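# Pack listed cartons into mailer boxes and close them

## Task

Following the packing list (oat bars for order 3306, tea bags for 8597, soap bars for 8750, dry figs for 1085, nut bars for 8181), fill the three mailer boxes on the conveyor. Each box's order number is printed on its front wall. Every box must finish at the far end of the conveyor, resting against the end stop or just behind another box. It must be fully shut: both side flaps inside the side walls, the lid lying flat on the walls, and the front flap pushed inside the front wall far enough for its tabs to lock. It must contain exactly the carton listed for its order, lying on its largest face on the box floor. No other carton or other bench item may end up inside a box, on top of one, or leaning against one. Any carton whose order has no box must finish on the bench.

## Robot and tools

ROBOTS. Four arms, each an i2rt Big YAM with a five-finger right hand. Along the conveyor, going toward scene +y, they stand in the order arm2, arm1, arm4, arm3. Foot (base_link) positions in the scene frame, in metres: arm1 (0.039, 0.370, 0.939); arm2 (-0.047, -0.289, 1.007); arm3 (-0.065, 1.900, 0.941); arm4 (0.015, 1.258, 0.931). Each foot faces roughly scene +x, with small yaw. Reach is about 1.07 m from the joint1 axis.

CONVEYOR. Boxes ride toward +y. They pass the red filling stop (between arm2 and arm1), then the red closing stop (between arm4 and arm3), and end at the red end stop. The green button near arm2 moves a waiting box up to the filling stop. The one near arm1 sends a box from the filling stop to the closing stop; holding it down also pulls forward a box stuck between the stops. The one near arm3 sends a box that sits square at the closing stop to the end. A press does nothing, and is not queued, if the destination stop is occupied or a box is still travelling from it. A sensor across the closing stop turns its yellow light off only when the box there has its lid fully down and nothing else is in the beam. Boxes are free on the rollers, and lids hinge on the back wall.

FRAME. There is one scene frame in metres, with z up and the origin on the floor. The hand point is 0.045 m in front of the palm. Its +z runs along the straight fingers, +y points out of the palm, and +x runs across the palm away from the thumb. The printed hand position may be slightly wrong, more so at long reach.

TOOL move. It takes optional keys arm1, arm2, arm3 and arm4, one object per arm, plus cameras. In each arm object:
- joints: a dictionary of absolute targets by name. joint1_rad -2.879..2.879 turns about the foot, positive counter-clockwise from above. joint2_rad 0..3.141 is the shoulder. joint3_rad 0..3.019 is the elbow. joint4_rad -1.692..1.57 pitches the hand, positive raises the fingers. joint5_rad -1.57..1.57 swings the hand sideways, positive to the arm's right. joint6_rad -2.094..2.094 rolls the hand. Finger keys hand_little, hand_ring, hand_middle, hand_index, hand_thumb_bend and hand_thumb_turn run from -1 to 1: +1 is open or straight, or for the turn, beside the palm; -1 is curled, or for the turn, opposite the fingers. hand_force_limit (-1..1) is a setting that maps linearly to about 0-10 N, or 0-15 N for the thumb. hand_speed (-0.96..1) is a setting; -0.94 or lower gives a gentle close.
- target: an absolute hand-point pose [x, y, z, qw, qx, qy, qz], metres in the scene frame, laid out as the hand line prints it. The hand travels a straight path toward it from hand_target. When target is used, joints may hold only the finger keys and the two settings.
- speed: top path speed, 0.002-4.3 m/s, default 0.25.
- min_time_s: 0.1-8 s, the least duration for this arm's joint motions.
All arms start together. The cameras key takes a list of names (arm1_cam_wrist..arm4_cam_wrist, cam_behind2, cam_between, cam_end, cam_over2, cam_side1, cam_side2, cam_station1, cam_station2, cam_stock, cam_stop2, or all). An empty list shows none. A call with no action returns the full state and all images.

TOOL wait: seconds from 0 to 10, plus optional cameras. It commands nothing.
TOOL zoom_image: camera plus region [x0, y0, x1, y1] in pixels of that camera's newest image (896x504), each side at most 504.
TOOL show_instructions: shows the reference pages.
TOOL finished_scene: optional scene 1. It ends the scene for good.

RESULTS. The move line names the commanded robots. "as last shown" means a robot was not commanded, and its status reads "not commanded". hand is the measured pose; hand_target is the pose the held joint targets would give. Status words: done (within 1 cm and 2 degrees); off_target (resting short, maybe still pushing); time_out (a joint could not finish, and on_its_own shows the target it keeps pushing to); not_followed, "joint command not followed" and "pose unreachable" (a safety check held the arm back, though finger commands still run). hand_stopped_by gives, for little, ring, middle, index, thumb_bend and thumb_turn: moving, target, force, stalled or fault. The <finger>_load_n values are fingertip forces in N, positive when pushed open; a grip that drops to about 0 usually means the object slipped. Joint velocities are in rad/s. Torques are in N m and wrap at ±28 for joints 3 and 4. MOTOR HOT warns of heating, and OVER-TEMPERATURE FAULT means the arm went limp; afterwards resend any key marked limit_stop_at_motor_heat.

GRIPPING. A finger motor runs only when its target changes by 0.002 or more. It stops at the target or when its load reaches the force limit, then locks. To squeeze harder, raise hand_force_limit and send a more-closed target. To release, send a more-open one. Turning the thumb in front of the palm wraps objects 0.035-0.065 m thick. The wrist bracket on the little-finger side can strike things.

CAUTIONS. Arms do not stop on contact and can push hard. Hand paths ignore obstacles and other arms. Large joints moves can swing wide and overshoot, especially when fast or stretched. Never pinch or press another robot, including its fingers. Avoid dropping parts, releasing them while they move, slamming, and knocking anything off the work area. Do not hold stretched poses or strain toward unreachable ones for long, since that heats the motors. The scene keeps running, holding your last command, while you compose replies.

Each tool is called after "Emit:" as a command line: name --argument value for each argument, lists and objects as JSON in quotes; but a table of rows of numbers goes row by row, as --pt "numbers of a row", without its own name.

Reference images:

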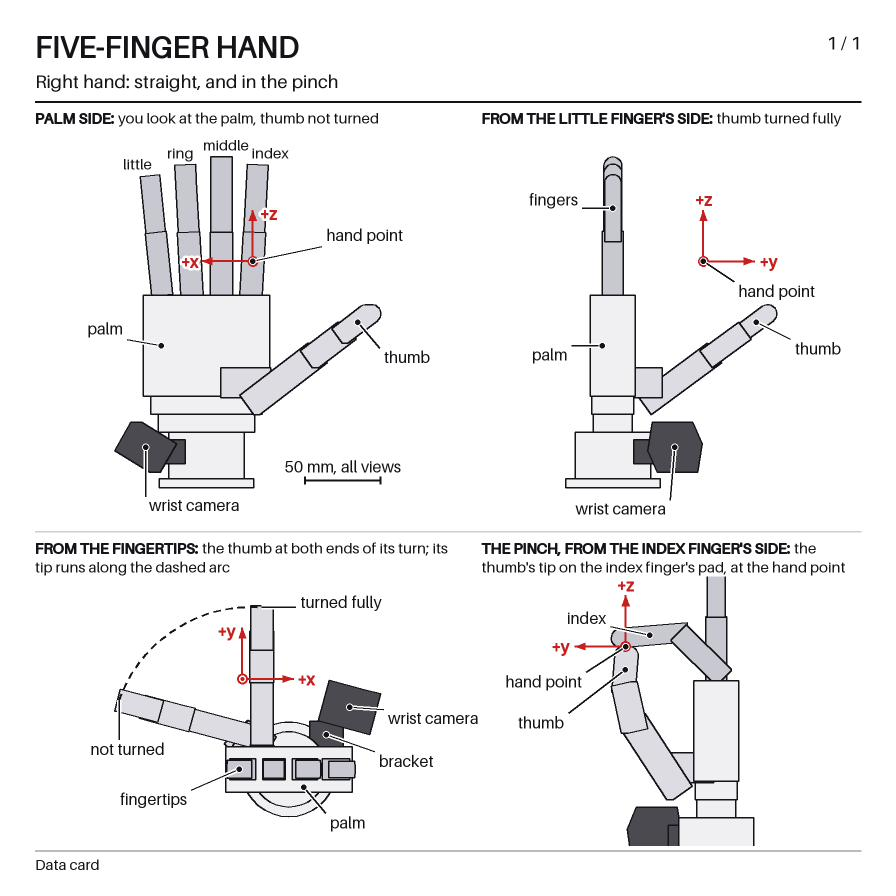

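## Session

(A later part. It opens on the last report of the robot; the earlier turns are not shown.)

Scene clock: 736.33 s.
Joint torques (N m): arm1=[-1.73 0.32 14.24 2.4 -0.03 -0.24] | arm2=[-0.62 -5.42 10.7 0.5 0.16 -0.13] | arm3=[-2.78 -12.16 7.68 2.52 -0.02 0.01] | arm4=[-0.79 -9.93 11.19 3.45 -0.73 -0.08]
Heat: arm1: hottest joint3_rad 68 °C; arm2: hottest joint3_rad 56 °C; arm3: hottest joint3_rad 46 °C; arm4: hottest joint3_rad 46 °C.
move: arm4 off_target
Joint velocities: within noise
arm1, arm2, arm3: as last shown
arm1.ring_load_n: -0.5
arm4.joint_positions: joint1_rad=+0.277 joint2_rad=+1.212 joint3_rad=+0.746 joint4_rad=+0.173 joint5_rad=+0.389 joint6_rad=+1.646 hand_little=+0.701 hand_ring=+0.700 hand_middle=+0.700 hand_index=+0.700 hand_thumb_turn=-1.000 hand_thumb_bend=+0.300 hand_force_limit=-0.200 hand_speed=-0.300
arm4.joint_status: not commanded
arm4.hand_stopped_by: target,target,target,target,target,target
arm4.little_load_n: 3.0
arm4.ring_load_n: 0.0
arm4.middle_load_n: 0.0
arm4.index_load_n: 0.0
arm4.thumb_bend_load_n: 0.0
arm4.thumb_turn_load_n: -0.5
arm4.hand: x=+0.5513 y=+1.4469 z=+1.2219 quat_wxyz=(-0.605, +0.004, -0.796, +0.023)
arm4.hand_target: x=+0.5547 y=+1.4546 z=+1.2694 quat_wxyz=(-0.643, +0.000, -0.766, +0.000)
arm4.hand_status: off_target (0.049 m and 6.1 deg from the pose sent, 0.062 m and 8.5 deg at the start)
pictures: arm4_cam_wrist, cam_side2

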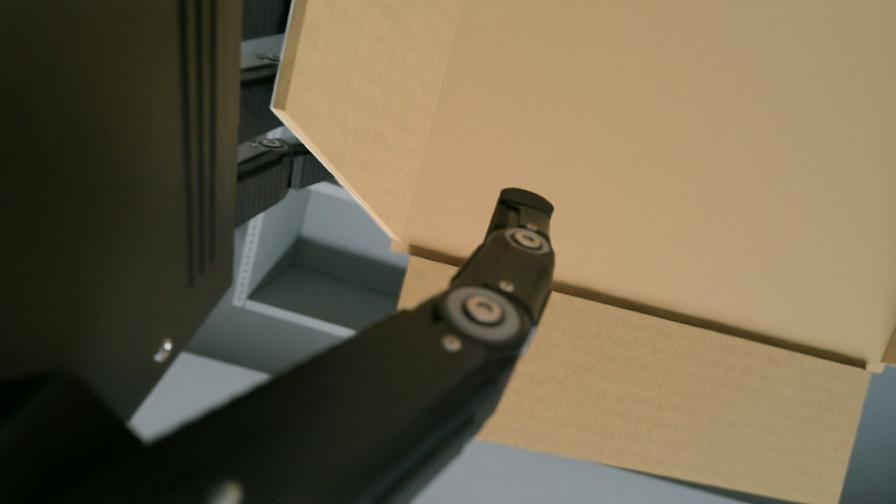

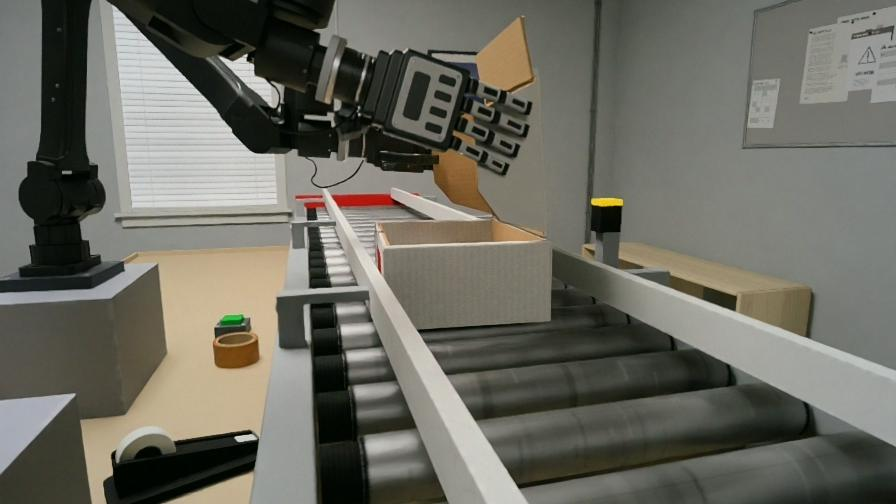

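Emit:
move --arm4 '{"joints":{"hand_thumb_bend":-1}}'

Emit:
move --arm3 '{"target":[0.55,1.585,1.135,0,0.7071,0,0.7071],"speed":0.1}' --arm4 '{"target":[0.52,1.472,1.25,0.6428,0,0.766,0],"speed":0.1}' --cameras '["cam_stop2","cam_over2","cam_station2","arm4_cam_wrist","cam_side2"]'

Scene clock: 753.87 s.
Joint torques (N m): arm1=[-1.73 0.32 14.24 2.4 -0.04 -0.24] | arm2=[-0.67 -5.42 10.71 0.49 0.17 -0.14] | arm3=[-2.78 -12.28 7.68 2.54 -0.01 0.01] | arm4=[-0.73 -9.93 11.19 3.51 -0.71 -0.08]
Heat: arm1: hottest joint3_rad 68 °C; arm2: hottest joint3_rad 56 °C; arm3: hottest joint3_rad 46 °C; arm4: hottest joint3_rad 46 °C.
move: arm4 off_target
Joint velocities: within noise
arm1, arm2, arm3: as last shown
arm1.ring_load_n: 0.0
arm3.little_load_n: 0.5
arm3.thumb_bend_load_n: 0.5
arm4.joint_positions: joint1_rad=+0.277 joint2_rad=+1.212 joint3_rad=+0.746 joint4_rad=+0.173 joint5_rad=+0.389 joint6_rad=+1.645 hand_little=+0.701 hand_ring=+0.700 hand_middle=+0.700 hand_index=+0.700 hand_thumb_turn=-1.000 hand_thumb_bend=-0.919 hand_force_limit=-0.200 hand_speed=-0.300
arm4.joint_status: hand_thumb_bend off_target (ended at -0.919, target -1.000)
arm4.hand_stopped_by: target,target,target,target,force,target
arm4.little_load_n: 3.0
arm4.ring_load_n: 0.0
arm4.middle_load_n: 0.5
arm4.index_load_n: 0.0
arm4.thumb_bend_load_n: 7.0
arm4.thumb_turn_load_n: 0.5
arm4.hand: x=+0.5513 y=+1.4470 z=+1.2218 quat_wxyz=(-0.605, +0.005, -0.796, +0.024)
arm4.hand_target: x=+0.5547 y=+1.4546 z=+1.2694 quat_wxyz=(-0.643, +0.000, -0.766, +0.000)
arm4.hand_status: not commanded
pictures: none

Scene clock: 754.93 s.
Joint torques (N m): arm1=[-1.79 0.32 14.24 2.39 -0.03 -0.24] | arm2=[-0.67 -5.42 10.7 0.49 0.16 -0.13] | arm3=[-3.84 -10.52 7.21 2.91 0.17 0.01] | arm4=[1.73 -10.23 9.09 3.06 -0.32 0.11]
Heat: arm1: hottest joint3_rad 68 °C; arm2: hottest joint3_rad 56 °C; arm3: hottest joint3_rad 46 °C; arm4: hottest joint3_rad 46 °C.
move: arm3 off_target; arm4 off_target
Joint velocities: within noise
arm1, arm2: as last shown
arm1.ring_load_n: -0.5
arm3.joint_positions: joint1_rad=-0.455 joint2_rad=+1.734 joint3_rad=+0.946 joint4_rad=+0.757 joint5_rad=-0.555 joint6_rad=-1.569 hand_little=+0.700 hand_ring=+0.700 hand_middle=+0.700 hand_index=+0.700 hand_thumb_turn=-1.000 hand_thumb_bend=-0.720 hand_force_limit=-0.200 hand_speed=-0.300
arm3.joint_status: not commanded
arm3.hand_stopped_by: target,target,target,target,force,target
arm3.little_load_n: 0.0
arm3.ring_load_n: 1.5
arm3.middle_load_n: 0.5
arm3.index_load_n: 0.0
arm3.thumb_bend_load_n: 0.0
arm3.thumb_turn_load_n: 0.0
arm3.hand: x=+0.5600 y=+1.6107 z=+1.1332 quat_wxyz=(-0.016, +0.714, +0.015, +0.700)
arm3.hand_target: x=+0.5501 y=+1.5860 z=+1.1351 quat_wxyz=(-0.001, +0.707, +0.000, +0.707)
arm3.hand_status: off_target (0.028 m and 2.8 deg from the pose sent, 0.041 m and 2.4 deg at the start)
arm4.joint_positions: joint1_rad=+0.323 joint2_rad=+1.172 joint3_rad=+0.686 joint4_rad=+0.219 joint5_rad=+0.460 joint6_rad=+1.645 hand_little=+0.700 hand_ring=+0.700 hand_middle=+0.700 hand_index=+0.700 hand_thumb_turn=-1.000 hand_thumb_bend=-0.919 hand_force_limit=-0.200 hand_speed=-0.300
arm4.joint_status: not commanded
arm4.hand_stopped_by: target,target,target,target,force,target
arm4.little_load_n: 2.0
arm4.ring_load_n: 2.5
arm4.middle_load_n: 0.0
arm4.index_load_n: 0.0
arm4.thumb_bend_load_n: 7.0
arm4.thumb_turn_load_n: 0.5
arm4.hand: x=+0.5303 y=+1.4506 z=+1.2196 quat_wxyz=(-0.618, -0.002, -0.786, +0.033)
arm4.hand_target: x=+0.5205 y=+1.4707 z=+1.2500 quat_wxyz=(-0.643, -0.001, -0.766, +0.001)
arm4.hand_status: off_target (0.039 m and 5.3 deg from the pose sent, 0.049 m and 6.1 deg at the start)
pictures: arm4_cam_wrist, cam_over2, cam_side2, cam_station2, cam_stop2

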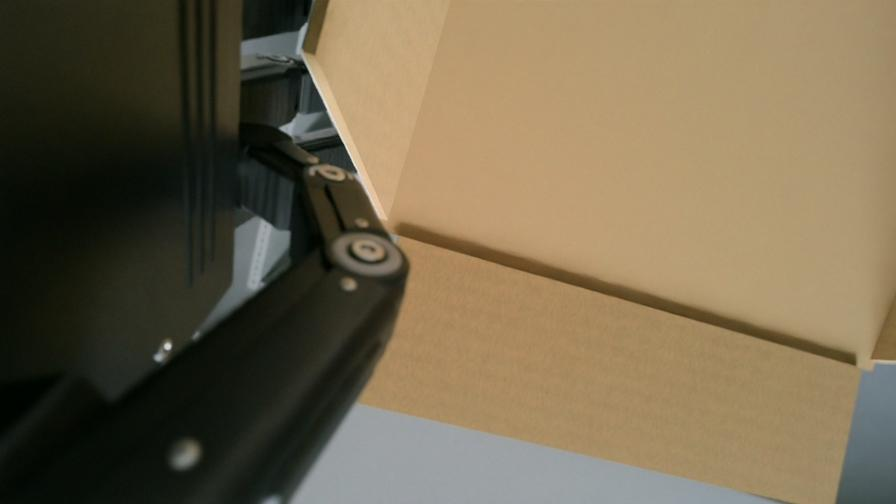

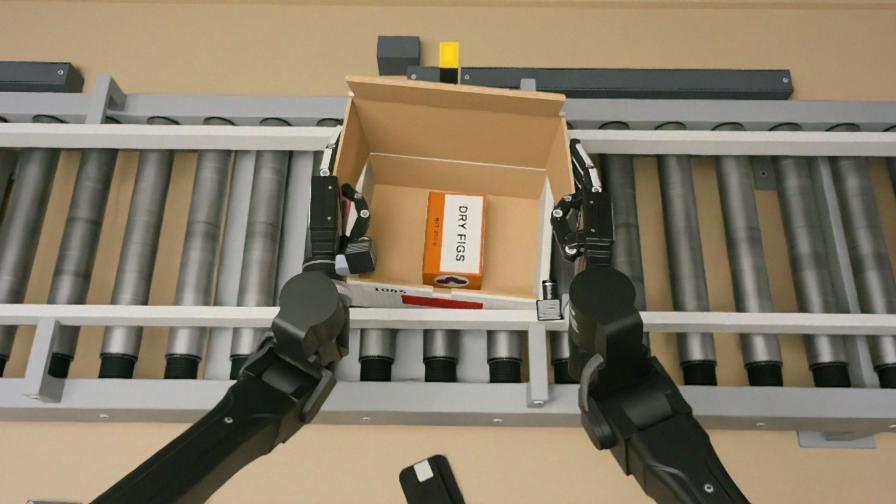

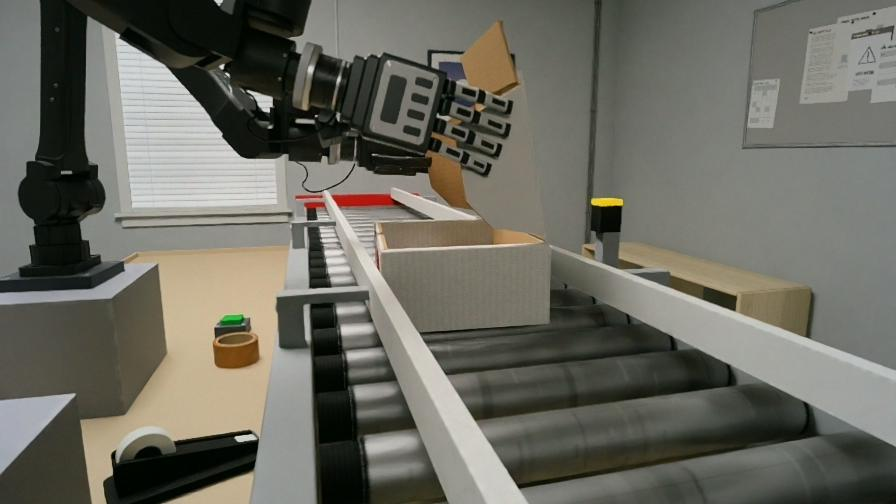

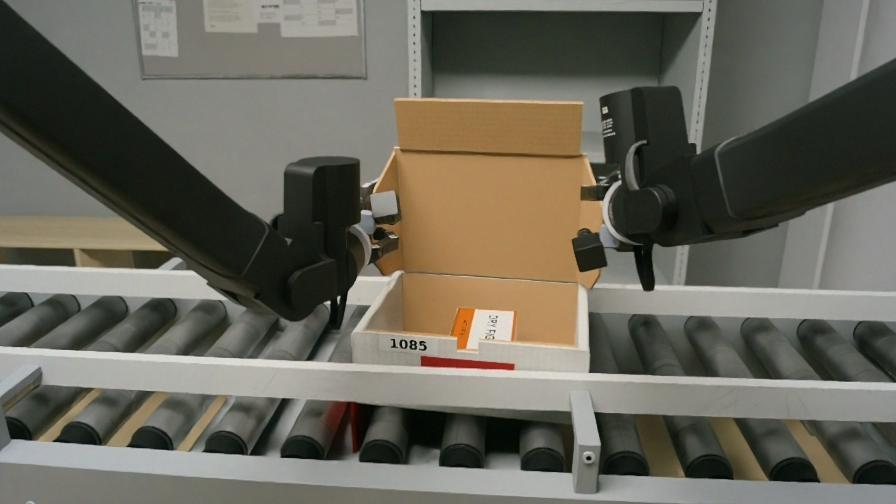

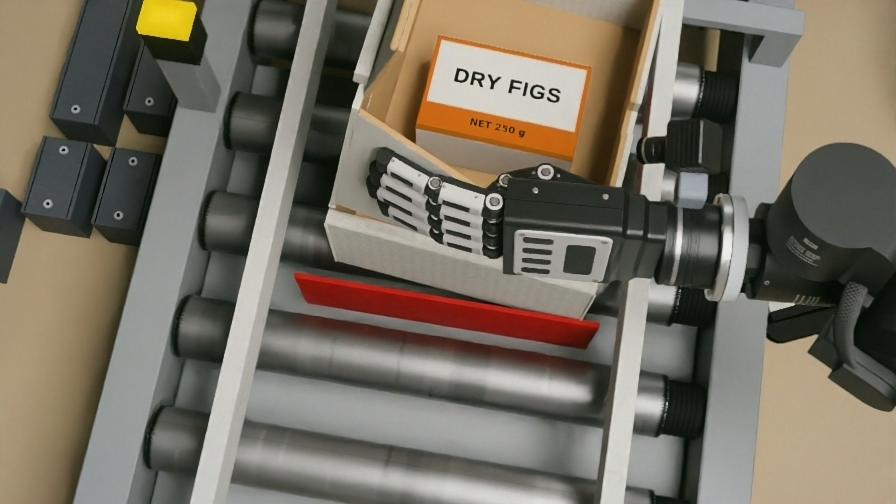

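Emit:
move --arm4 '{"joints":{"hand_thumb_bend":0.4,"hand_index":0.9,"hand_middle":0.9,"hand_ring":0.9,"hand_little":0.9}}'

Emit:
move --arm4 '{"target":[0.592,1.462,1.24,0.6428,0,0.766,0],"speed":0.1}' --cameras '["cam_stop2","cam_over2","cam_behind2","arm4_cam_wrist","cam_side2"]'

Scene clock: 773.77 s.
Joint torques (N m): arm1=[-1.79 0.32 14.23 2.39 -0.04 -0.24] | arm2=[-0.67 -5.42 10.73 0.47 0.16 -0.13] | arm3=[-3.84 -10.58 7.23 2.92 0.17 0] | arm4=[0.79 -9.47 9.13 3.03 -0.33 0.11]
Heat: arm1: hottest joint3_rad 68 °C; arm2: hottest joint3_rad 56 °C; arm3: hottest joint3_rad 45 °C; arm4: hottest joint3_rad 44 °C.
move: arm4 done
Joint velocities: within noise
arm1, arm2, arm3: as last shown
arm1.ring_load_n: 0.0
arm3.joint_positions: joint1_rad=-0.455 joint2_rad=+1.736 joint3_rad=+0.946 joint4_rad=+0.757 joint5_rad=-0.555 joint6_rad=-1.569 hand_little=+0.700 hand_ring=+0.700 hand_middle=+0.700 hand_index=+0.700 hand_thumb_turn=-1.000 hand_thumb_bend=-0.720 hand_force_limit=-0.200 hand_speed=-0.300
arm3.little_load_n: 0.5
arm3.ring_load_n: 2.0
arm3.middle_load_n: 0.0
arm3.hand: x=+0.5600 y=+1.6107 z=+1.1322 quat_wxyz=(-0.017, +0.715, +0.015, +0.699)
arm3.hand_target: x=+0.5501 y=+1.5859 z=+1.1347 quat_wxyz=(-0.001, +0.707, +0.000, +0.707)
arm4.joint_positions: joint1_rad=+0.337 joint2_rad=+1.169 joint3_rad=+0.685 joint4_rad=+0.221 joint5_rad=+0.460 joint6_rad=+1.645 hand_little=+0.900 hand_ring=+0.900 hand_middle=+0.900 hand_index=+0.900 hand_thumb_turn=-1.000 hand_thumb_bend=+0.400 hand_force_limit=-0.200 hand_speed=-0.300
arm4.joint_status: all done
arm4.hand_stopped_by: target,target,target,target,target,target
arm4.little_load_n: 0.0
arm4.ring_load_n: 0.5
arm4.middle_load_n: 0.5
arm4.index_load_n: 0.0
arm4.thumb_bend_load_n: -0.5
arm4.thumb_turn_load_n: 0.0
arm4.hand: x=+0.5269 y=+1.4574 z=+1.2207 quat_wxyz=(-0.619, +0.003, -0.785, +0.029)
arm4.hand_target: x=+0.5205 y=+1.4711 z=+1.2499 quat_wxyz=(-0.643, +0.000, -0.766, +0.001)
arm4.hand_status: not commanded
pictures: none

Scene clock: 775.13 s.
Joint torques (N m): arm1=[-1.79 0.32 14.24 2.4 -0.04 -0.24] | arm2=[-0.73 -5.36 10.7 0.49 0.16 -0.13] | arm3=[-3.6 -10.7 7.21 2.78 0.22 0] | arm4=[-0.91 -7.82 12.03 2.81 -0.65 -0.09]
Heat: arm1: hottest joint3_rad 68 °C; arm2: hottest joint3_rad 56 °C; arm3: hottest joint3_rad 45 °C; arm4: hottest joint3_rad 44 °C.
move: arm4 off_target
Joint velocities: within noise
arm1, arm2, arm3: as last shown
arm3.joint_positions: joint1_rad=-0.457 joint2_rad=+1.737 joint3_rad=+0.946 joint4_rad=+0.761 joint5_rad=-0.557 joint6_rad=-1.569 hand_little=+0.700 hand_ring=+0.700 hand_middle=+0.700 hand_index=+0.700 hand_thumb_turn=-1.000 hand_thumb_bend=-0.720 hand_force_limit=-0.200 hand_speed=-0.300
arm3.little_load_n: 0.0
arm3.ring_load_n: 1.5
arm3.middle_load_n: 0.5
arm3.hand: x=+0.5599 y=+1.6099 z=+1.1324 quat_wxyz=(-0.016, +0.714, +0.015, +0.700)
arm3.hand_target: x=+0.5502 y=+1.5861 z=+1.1349 quat_wxyz=(-0.001, +0.707, +0.000, +0.707)
arm4.joint_positions: joint1_rad=+0.264 joint2_rad=+1.315 joint3_rad=+0.763 joint4_rad=+0.298 joint5_rad=+0.369 joint6_rad=+1.645 hand_little=+0.900 hand_ring=+0.900 hand_middle=+0.900 hand_index=+0.900 hand_thumb_turn=-1.000 hand_thumb_bend=+0.400 hand_force_limit=-0.200 hand_speed=-0.300
arm4.joint_status: not commanded
arm4.hand_stopped_by: target,target,target,target,target,target
arm4.little_load_n: 0.0
arm4.ring_load_n: 0.0
arm4.middle_load_n: 0.0
arm4.index_load_n: 0.0
arm4.thumb_bend_load_n: 0.5
arm4.thumb_turn_load_n: -0.5
arm4.hand: x=+0.5760 y=+1.4521 z=+1.2087 quat_wxyz=(-0.619, +0.001, -0.785, +0.014)
arm4.hand_target: x=+0.5896 y=+1.4613 z=+1.2393 quat_wxyz=(-0.642, +0.000, -0.767, -0.001)
arm4.hand_status: off_target (0.037 m and 3.9 deg from the pose sent, 0.068 m and 4.8 deg at the start)
pictures: arm4_cam_wrist, cam_behind2, cam_over2, cam_side2, cam_stop2

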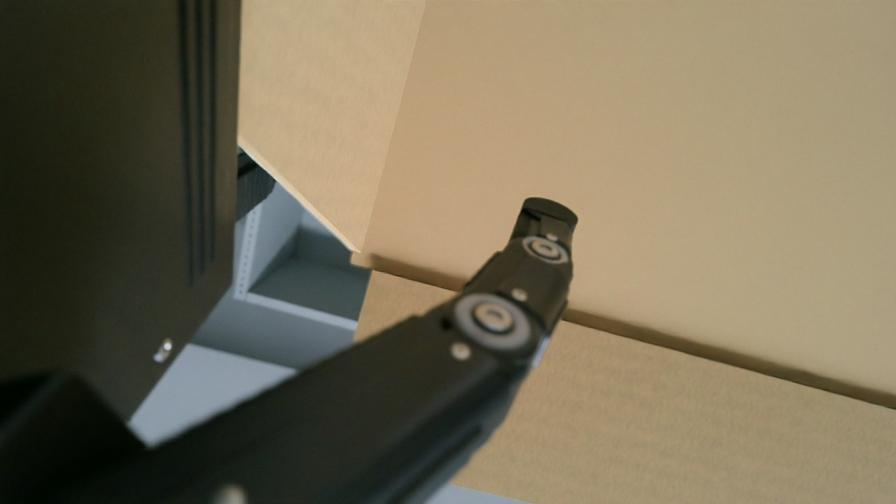

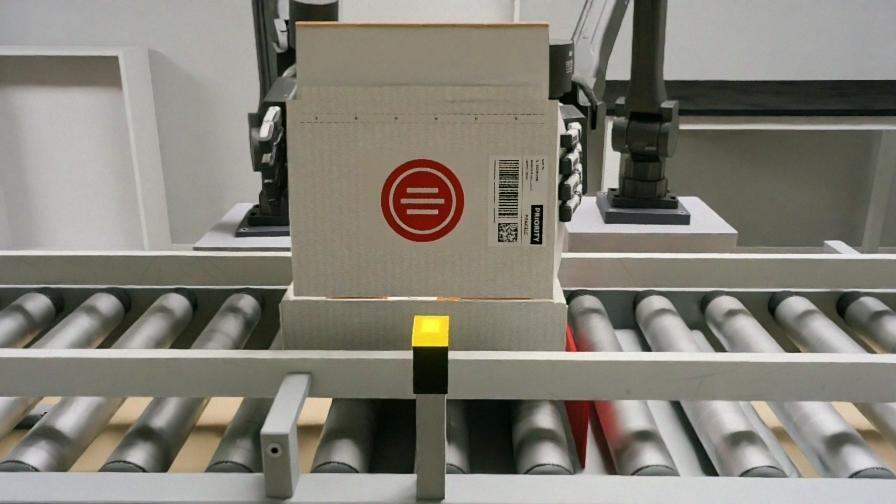

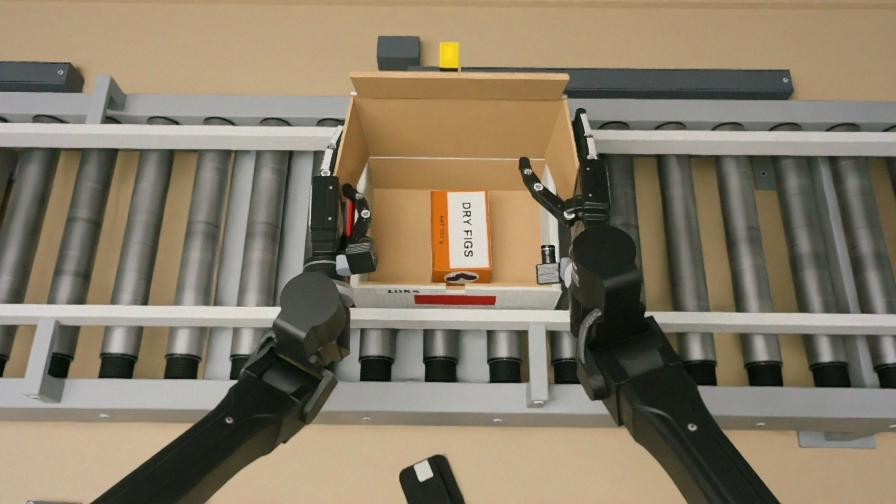

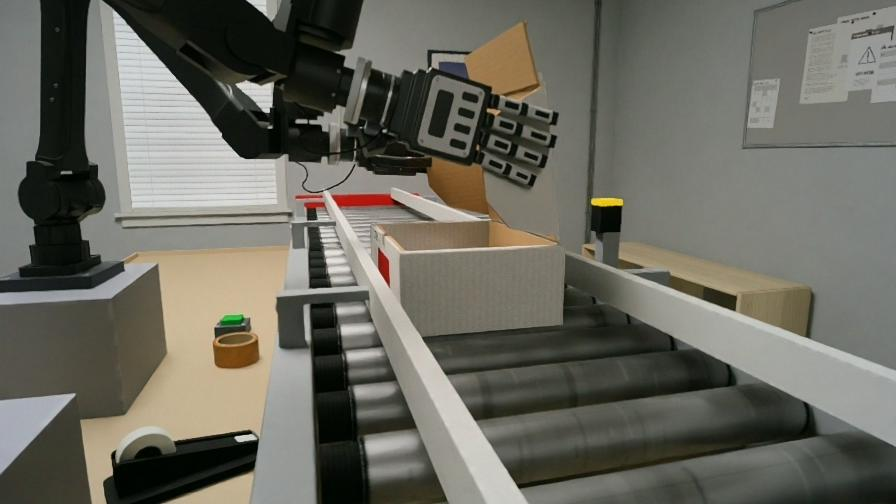

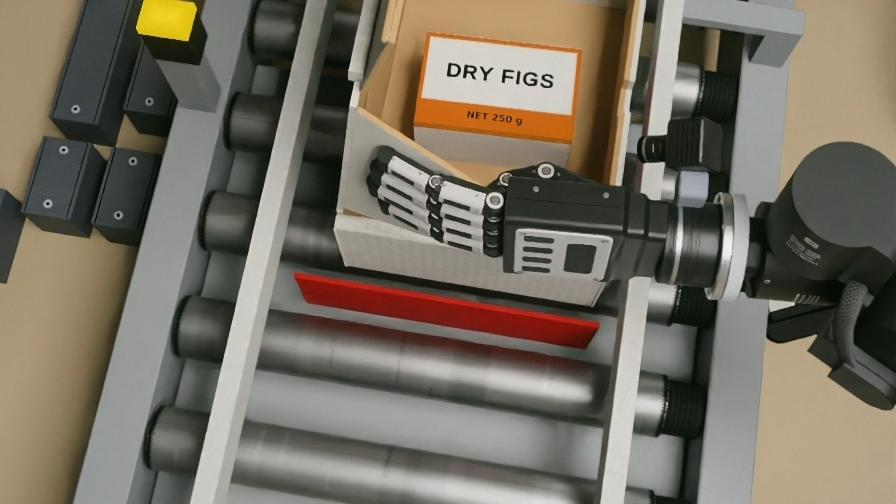

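Emit:
move --arm4 '{"target":[0.62,1.457,1.24,0.6428,0,0.766,0],"speed":0.1}'

Emit:
move --arm4 '{"joints":{"hand_index":0.2,"hand_middle":0.2,"hand_ring":0.2,"hand_little":0.2}}' --cameras '["cam_stop2","cam_over2","cam_behind2","arm4_cam_wrist","cam_side2"]'

Scene clock: 781.00 s.
Joint torques (N m): arm1=[-1.79 0.32 14.24 2.4 -0.04 -0.24] | arm2=[-0.73 -5.48 10.69 0.51 0.17 -0.13] | arm3=[-3.55 -10.64 7.21 2.7 0.23 0.01] | arm4=[-0.79 -9.29 11.86 2.77 -0.71 -0.14]
Heat: arm1: hottest joint3_rad 68 °C; arm2: hottest joint3_rad 56 °C; arm3: hottest joint3_rad 45 °C; arm4: hottest joint3_rad 45 °C.
move: arm4 off_target
Joint velocities: within noise
arm1, arm2, arm3: as last shown
arm3.joint_positions: joint1_rad=-0.458 joint2_rad=+1.737 joint3_rad=+0.946 joint4_rad=+0.763 joint5_rad=-0.557 joint6_rad=-1.569 hand_little=+0.700 hand_ring=+0.700 hand_middle=+0.700 hand_index=+0.700 hand_thumb_turn=-1.000 hand_thumb_bend=-0.720 hand_force_limit=-0.200 hand_speed=-0.300
arm3.little_load_n: -0.5
arm3.ring_load_n: 0.5
arm3.middle_load_n: 1.5
arm3.hand: x=+0.5595 y=+1.6089 z=+1.1329 quat_wxyz=(-0.015, +0.713, +0.015, +0.701)
arm3.hand_target: x=+0.5501 y=+1.5858 z=+1.1347 quat_wxyz=(-0.001, +0.707, +0.000, +0.707)
arm4.joint_positions: joint1_rad=+0.227 joint2_rad=+1.383 joint3_rad=+0.829 joint4_rad=+0.307 joint5_rad=+0.339 joint6_rad=+1.642 hand_little=+0.900 hand_ring=+0.900 hand_middle=+0.900 hand_index=+0.900 hand_thumb_turn=-1.000 hand_thumb_bend=+0.400 hand_force_limit=-0.200 hand_speed=-0.300
arm4.joint_status: not commanded
arm4.hand_stopped_by: target,target,target,target,target,target
arm4.little_load_n: 0.0
arm4.ring_load_n: 0.0
arm4.middle_load_n: 0.0
arm4.index_load_n: 0.0
arm4.thumb_bend_load_n: 0.0
arm4.thumb_turn_load_n: 0.0
arm4.hand: x=+0.6056 y=+1.4456 z=+1.2113 quat_wxyz=(-0.621, -0.004, -0.784, +0.014)
arm4.hand_target: x=+0.6185 y=+1.4561 z=+1.2397 quat_wxyz=(-0.643, -0.001, -0.766, +0.000)
arm4.hand_status: off_target (0.034 m and 3.7 deg from the pose sent, 0.054 m and 3.9 deg at the start)
pictures: none

Scene clock: 781.70 s.
Joint torques (N m): arm1=[-1.79 0.38 14.24 2.39 -0.04 -0.24] | arm2=[-0.62 -5.36 10.7 0.49 0.17 -0.13] | arm3=[-3.55 -10.7 7.24 2.66 0.33 0] | arm4=[0.5 -9.58 11.56 2.66 -0.85 -0.07]
Heat: arm1: hottest joint3_rad 68 °C; arm2: hottest joint3_rad 56 °C; arm3: hottest joint3_rad 45 °C; arm4: hottest joint3_rad 45 °C.
move: arm4 off_target
Joint velocities: within noise
arm1, arm2, arm3: as last shown
arm1.little_load_n: -0.5
arm3.joint_positions: joint1_rad=-0.458 joint2_rad=+1.737 joint3_rad=+0.946 joint4_rad=+0.764 joint5_rad=-0.560 joint6_rad=-1.569 hand_little=+0.700 hand_ring=+0.700 hand_middle=+0.700 hand_index=+0.700 hand_thumb_turn=-1.000 hand_thumb_bend=-0.720 hand_force_limit=-0.200 hand_speed=-0.300
arm3.little_load_n: 0.0
arm3.ring_load_n: 1.5
arm3.middle_load_n: 2.5
arm3.hand: x=+0.5597 y=+1.6095 z=+1.1333 quat_wxyz=(-0.016, +0.713, +0.016, +0.701)
arm3.hand_target: x=+0.5502 y=+1.5858 z=+1.1350 quat_wxyz=(-0.001, +0.707, +0.000, +0.707)
arm4.joint_positions: joint1_rad=+0.207 joint2_rad=+1.387 joint3_rad=+0.834 joint4_rad=+0.308 joint5_rad=+0.343 joint6_rad=+1.637 hand_little=+0.653 hand_ring=+0.587 hand_middle=+0.525 hand_index=+0.393 hand_thumb_turn=-1.000 hand_thumb_bend=+0.400 hand_force_limit=-0.200 hand_speed=-0.300
arm4.joint_status: hand_little off_target (ended at +0.653, target +0.200); hand_ring off_target (ended at +0.587, target +0.200); hand_middle off_target (ended at +0.525, target +0.200); hand_index off_target (ended at +0.393, target +0.200)
arm4.hand_stopped_by: force,force,force,force,target,target
arm4.little_load_n: 0.5
arm4.ring_load_n: 0.0
arm4.middle_load_n: 0.0
arm4.index_load_n: 2.5
arm4.thumb_bend_load_n: 0.0
arm4.thumb_turn_load_n: -0.5
arm4.hand: x=+0.6111 y=+1.4336 z=+1.2115 quat_wxyz=(-0.621, -0.011, -0.783, +0.023)
arm4.hand_target: x=+0.6186 y=+1.4555 z=+1.2402 quat_wxyz=(-0.643, -0.001, -0.766, +0.000)
arm4.hand_status: not commanded
pictures: arm4_cam_wrist, cam_behind2, cam_over2, cam_side2, cam_stop2

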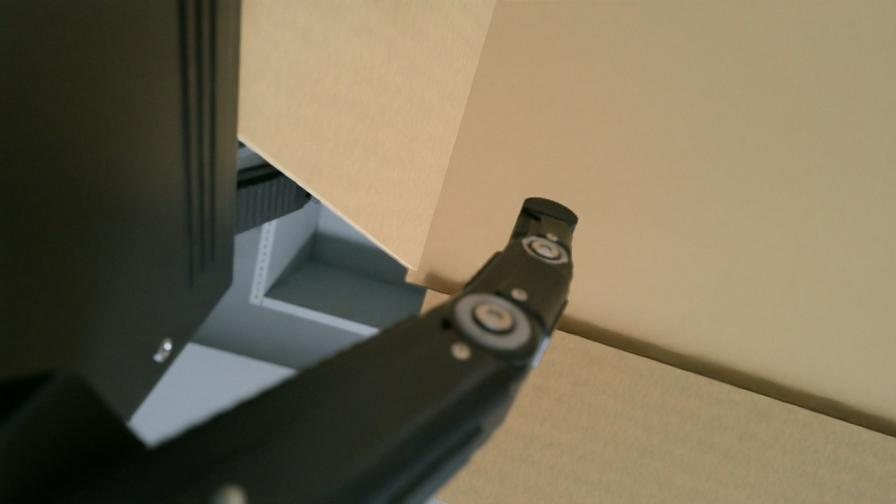

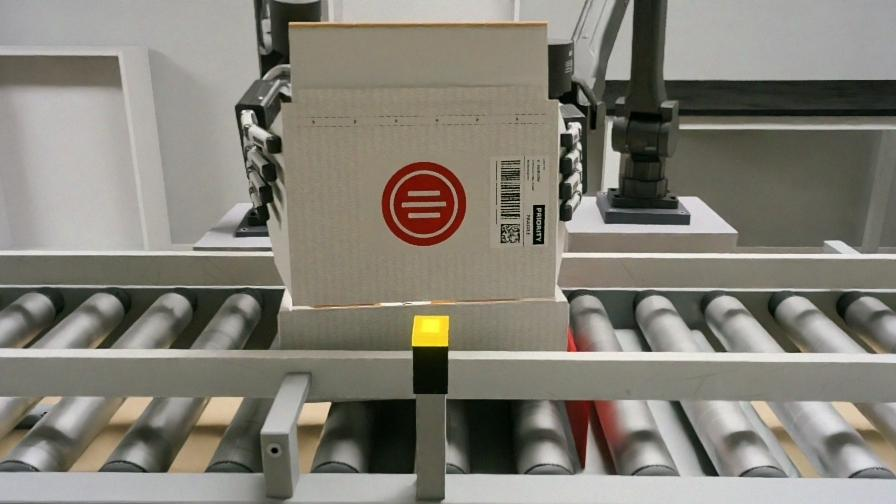

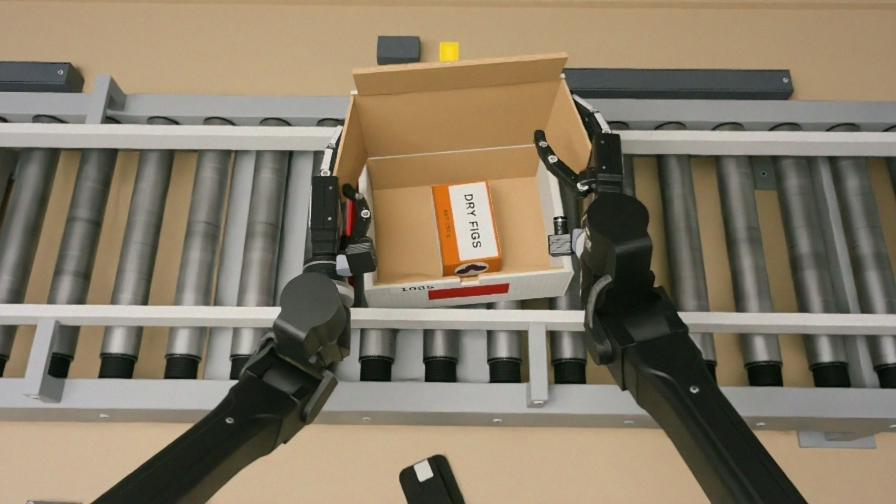

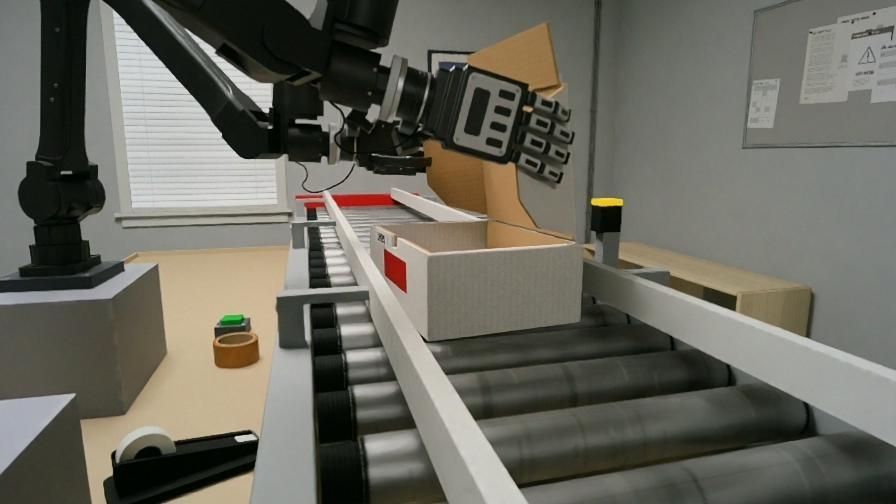

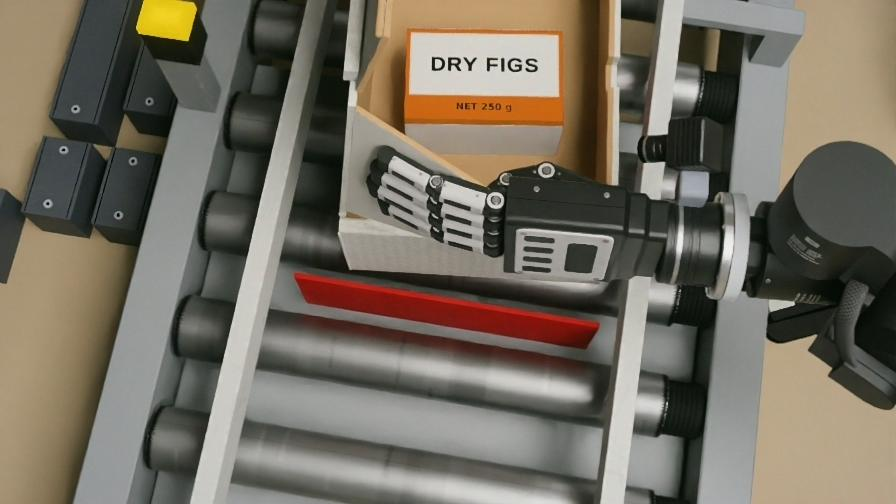

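Emit:
move --arm4 '{"joints":{"hand_index":1,"hand_middle":1,"hand_ring":1,"hand_little":1},"target":[0.47,1.43,1.26,0.6428,0,0.766,0],"speed":0.2}'

Emit:
move --arm4 '{"target":[0.42,1.36,1.3,0.6428,0,0.766,0],"speed":0.2}'

Emit:
move --arm4 '{"joints":{"joint6_rad":-1.45},"min_time_s":2}' --cameras '["cam_over2","cam_side2","cam_station2"]'

Scene clock: 808.20 s.
Joint torques (N m): arm1=[-1.73 0.32 14.24 2.39 -0.03 -0.24] | arm2=[-0.62 -5.42 10.69 0.5 0.16 -0.14] | arm3=[-2.32 -10.7 7.23 2.63 0.28 0] | arm4=[-0.15 -5.54 9.24 1.1 0.13 0.06]
Heat: arm1: hottest joint3_rad 68 °C; arm2: hottest joint3_rad 57 °C; arm3: hottest joint3_rad 44 °C; arm4: hottest joint3_rad 45 °C.
move: arm4 done
Joint velocities: within noise
arm1.joint_positions: joint1_rad=+0.517 joint2_rad=+0.685 joint3_rad=+1.265 joint4_rad=-1.378 joint5_rad=+0.002 joint6_rad=-0.982 hand_little=+1.000 hand_ring=+1.000 hand_middle=+1.000 hand_index=+1.000 hand_thumb_turn=+1.000 hand_thumb_bend=+1.000 hand_force_limit=+0.000 hand_speed=-0.800
arm1.joint_status: not commanded
arm1.hand_stopped_by: target,target,target,target,target,target
arm1.little_load_n: 0.0
arm1.ring_load_n: 0.0
arm1.middle_load_n: 0.0
arm1.index_load_n: 0.0
arm1.thumb_bend_load_n: 0.0
arm1.thumb_turn_load_n: 0.0
arm1.hand: x=+0.2437 y=+0.4825 z=+1.3404 quat_wxyz=(-0.214, +0.924, +0.021, +0.316)
arm1.hand_target: x=+0.2510 y=+0.4826 z=+1.3694 quat_wxyz=(-0.229, +0.909, +0.022, +0.349)
arm1.hand_status: not commanded
arm2.joint_positions: joint1_rad=+0.803 joint2_rad=+1.195 joint3_rad=+1.279 joint4_rad=-1.267 joint5_rad=+0.350 joint6_rad=-0.612 hand_little=+1.000 hand_ring=+1.000 hand_middle=+1.000 hand_index=+1.000 hand_thumb_turn=+1.000 hand_thumb_bend=+1.000 hand_force_limit=+0.000 hand_speed=-0.800
arm2.joint_status: not commanded
arm2.hand_stopped_by: target,target,target,target,target,target
arm2.little_load_n: 0.0
arm2.ring_load_n: 0.0
arm2.middle_load_n: 0.0
arm2.index_load_n: 0.0
arm2.thumb_bend_load_n: 0.0
arm2.thumb_turn_load_n: 0.5
arm2.hand: x=+0.2742 y=-0.1069 z=+1.2866 quat_wxyz=(-0.028, +0.956, -0.146, +0.252)
arm2.hand_target: x=+0.2802 y=-0.0991 z=+1.3007 quat_wxyz=(-0.035, +0.956, -0.137, +0.256)
arm2.hand_status: not commanded
arm3: as last shown
arm3.joint_positions: joint1_rad=-0.472 joint2_rad=+1.737 joint3_rad=+0.946 joint4_rad=+0.764 joint5_rad=-0.558 joint6_rad=-1.569 hand_little=+0.700 hand_ring=+0.700 hand_middle=+0.700 hand_index=+0.700 hand_thumb_turn=-1.000 hand_thumb_bend=-0.720 hand_force_limit=-0.200 hand_speed=-0.300
arm3.ring_load_n: 0.0
arm3.middle_load_n: 0.0
arm3.index_load_n: -0.5
arm3.hand: x=+0.5555 y=+1.6006 z=+1.1334 quat_wxyz=(-0.011, +0.713, +0.011, +0.701)
arm3.hand_target: x=+0.5502 y=+1.5860 z=+1.1349 quat_wxyz=(-0.001, +0.707, +0.000, +0.707)
arm4.joint_positions: joint1_rad=+0.300 joint2_rad=+0.938 joint3_rad=+0.584 joint4_rad=+0.164 joint5_rad=+0.383 joint6_rad=+1.637 hand_little=+1.000 hand_ring=+1.000 hand_middle=+1.000 hand_index=+1.000 hand_thumb_turn=-1.000 hand_thumb_bend=+0.400 hand_force_limit=-0.200 hand_speed=-0.300
arm4.joint_status: all done
arm4.hand_stopped_by: target,target,target,target,target,target
arm4.little_load_n: 0.0
arm4.ring_load_n: 0.0
arm4.middle_load_n: 0.0
arm4.index_load_n: 0.0
arm4.thumb_bend_load_n: 0.0
arm4.thumb_turn_load_n: 0.0
arm4.hand: x=+0.4728 y=+1.4301 z=+1.2559 quat_wxyz=(-0.643, +0.006, -0.766, +0.001)
arm4.hand_target: x=+0.4700 y=+1.4342 z=+1.2608 quat_wxyz=(-0.643, +0.005, -0.766, -0.005)
arm4.hand_status: done (0.005 m and 0.7 deg from the pose sent, 0.149 m and 4.3 deg at the start)
pictures: none

Scene clock: 809.57 s.
Joint torques (N m): arm1=[-1.79 0.32 14.24 2.39 -0.03 -0.24] | arm2=[-0.67 -5.42 10.71 0.5 0.17 -0.13] | arm3=[-2.43 -10.75 7.23 2.65 0.28 0.01] | arm4=[-1.79 -1.85 10.29 1.02 -0.18 -0.18]
Heat: arm1: hottest joint3_rad 68 °C; arm2: hottest joint3_rad 57 °C; arm3: hottest joint3_rad 44 °C; arm4: hottest joint3_rad 44 °C.
move: arm4 off_target
Joint velocities: within noise
arm1, arm2, arm3: as last shown
arm1.little_load_n: -0.5
arm1.ring_load_n: 0.5
arm2.thumb_turn_load_n: 0.0
arm3.index_load_n: 0.0
arm4.joint_positions: joint1_rad=+0.127 joint2_rad=+0.645 joint3_rad=+0.561 joint4_rad=-0.100 joint5_rad=+0.195 joint6_rad=+1.626 hand_little=+1.000 hand_ring=+1.000 hand_middle=+1.000 hand_index=+1.000 hand_thumb_turn=-1.000 hand_thumb_bend=+0.400 hand_force_limit=-0.200 hand_speed=-0.300
arm4.joint_status: not commanded
arm4.hand_stopped_by: target,target,target,target,target,target
arm4.little_load_n: 0.0
arm4.ring_load_n: 0.0
arm4.middle_load_n: 0.0
arm4.index_load_n: 0.0
arm4.thumb_bend_load_n: 0.0
arm4.thumb_turn_load_n: -0.5
arm4.hand: x=+0.4183 y=+1.3708 z=+1.2940 quat_wxyz=(-0.641, +0.004, -0.768, -0.012)
arm4.hand_target: x=+0.4193 y=+1.3662 z=+1.2995 quat_wxyz=(-0.642, +0.004, -0.767, -0.006)
arm4.hand_status: off_target (0.012 m and 1.5 deg from the pose sent, 0.098 m and 0.7 deg at the start)
pictures: none

Scene clock: 812.53 s.
Joint torques (N m): arm1=[-1.79 0.32 14.24 2.39 -0.03 -0.24] | arm2=[-0.62 -5.42 10.7 0.5 0.16 -0.13] | arm3=[-2.37 -10.7 7.24 2.62 0.28 0] | arm4=[-1.9 -1.85 10.28 1.13 -0.16 -0.32]
Heat: arm1: hottest joint3_rad 68 °C; arm2: hottest joint3_rad 57 °C; arm3: hottest joint3_rad 44 °C; arm4: hottest joint3_rad 44 °C.
move: arm4 done
Joint velocities: within noise
arm1, arm2, arm3: as last shown
arm1.little_load_n: 0.0
arm1.ring_load_n: 0.0
arm2.thumb_bend_load_n: -0.5
arm4.joint_positions: joint1_rad=+0.127 joint2_rad=+0.645 joint3_rad=+0.561 joint4_rad=-0.100 joint5_rad=+0.195 joint6_rad=-1.425 hand_little=+1.000 hand_ring=+1.000 hand_middle=+1.000 hand_index=+1.000 hand_thumb_turn=-1.000 hand_thumb_bend=+0.400 hand_force_limit=-0.200 hand_speed=-0.300
arm4.joint_status: all done
arm4.hand_stopped_by: target,target,target,target,target,target
arm4.little_load_n: 0.0
arm4.ring_load_n: 0.0
arm4.middle_load_n: 0.0
arm4.index_load_n: 0.5
arm4.thumb_bend_load_n: 0.0
arm4.thumb_turn_load_n: 0.0
arm4.hand: x=+0.4089 y=+1.2542 z=+1.2264 quat_wxyz=(-0.041, +0.767, -0.031, +0.640)
arm4.hand_target: x=+0.4091 y=+1.2490 z=+1.2332 quat_wxyz=(-0.034, +0.766, -0.030, +0.641)
arm4.hand_status: not commanded

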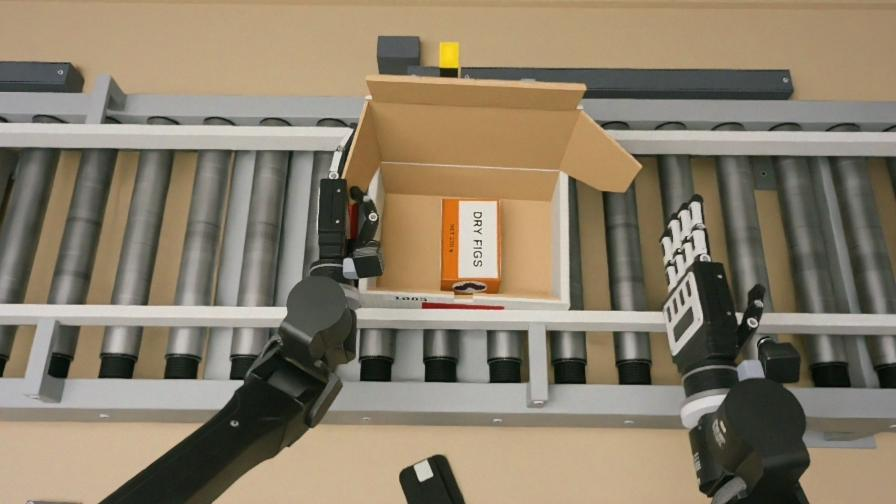

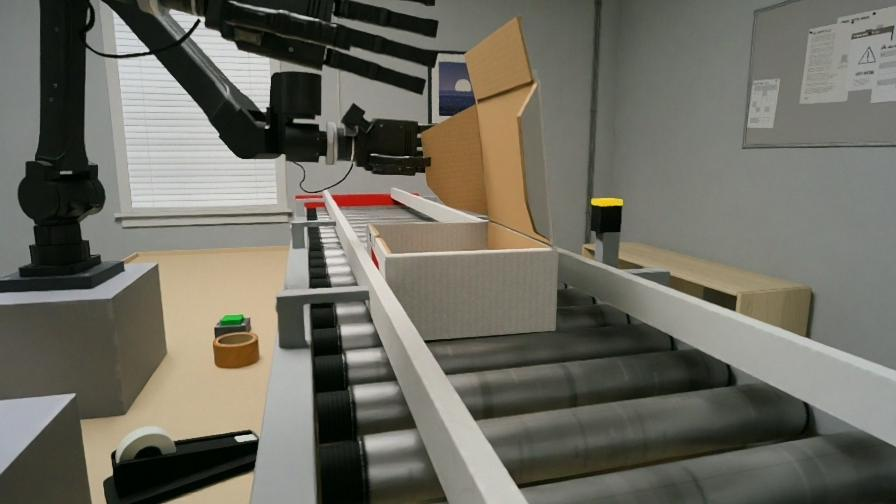

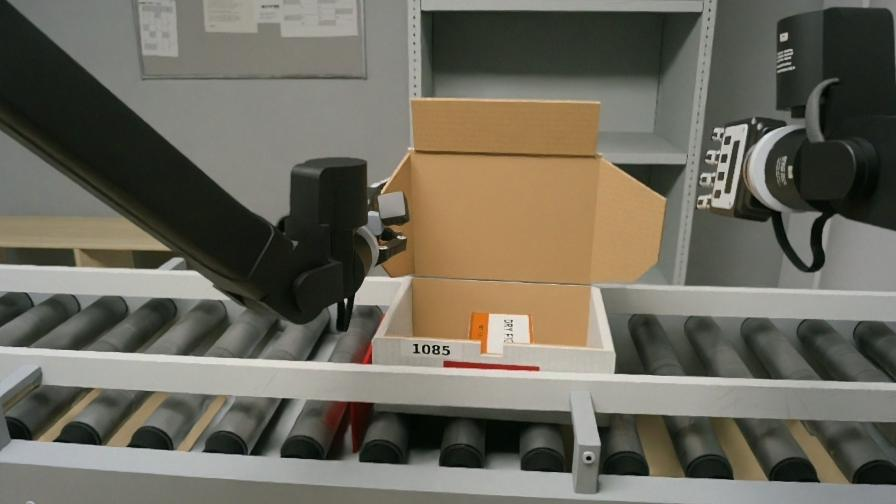

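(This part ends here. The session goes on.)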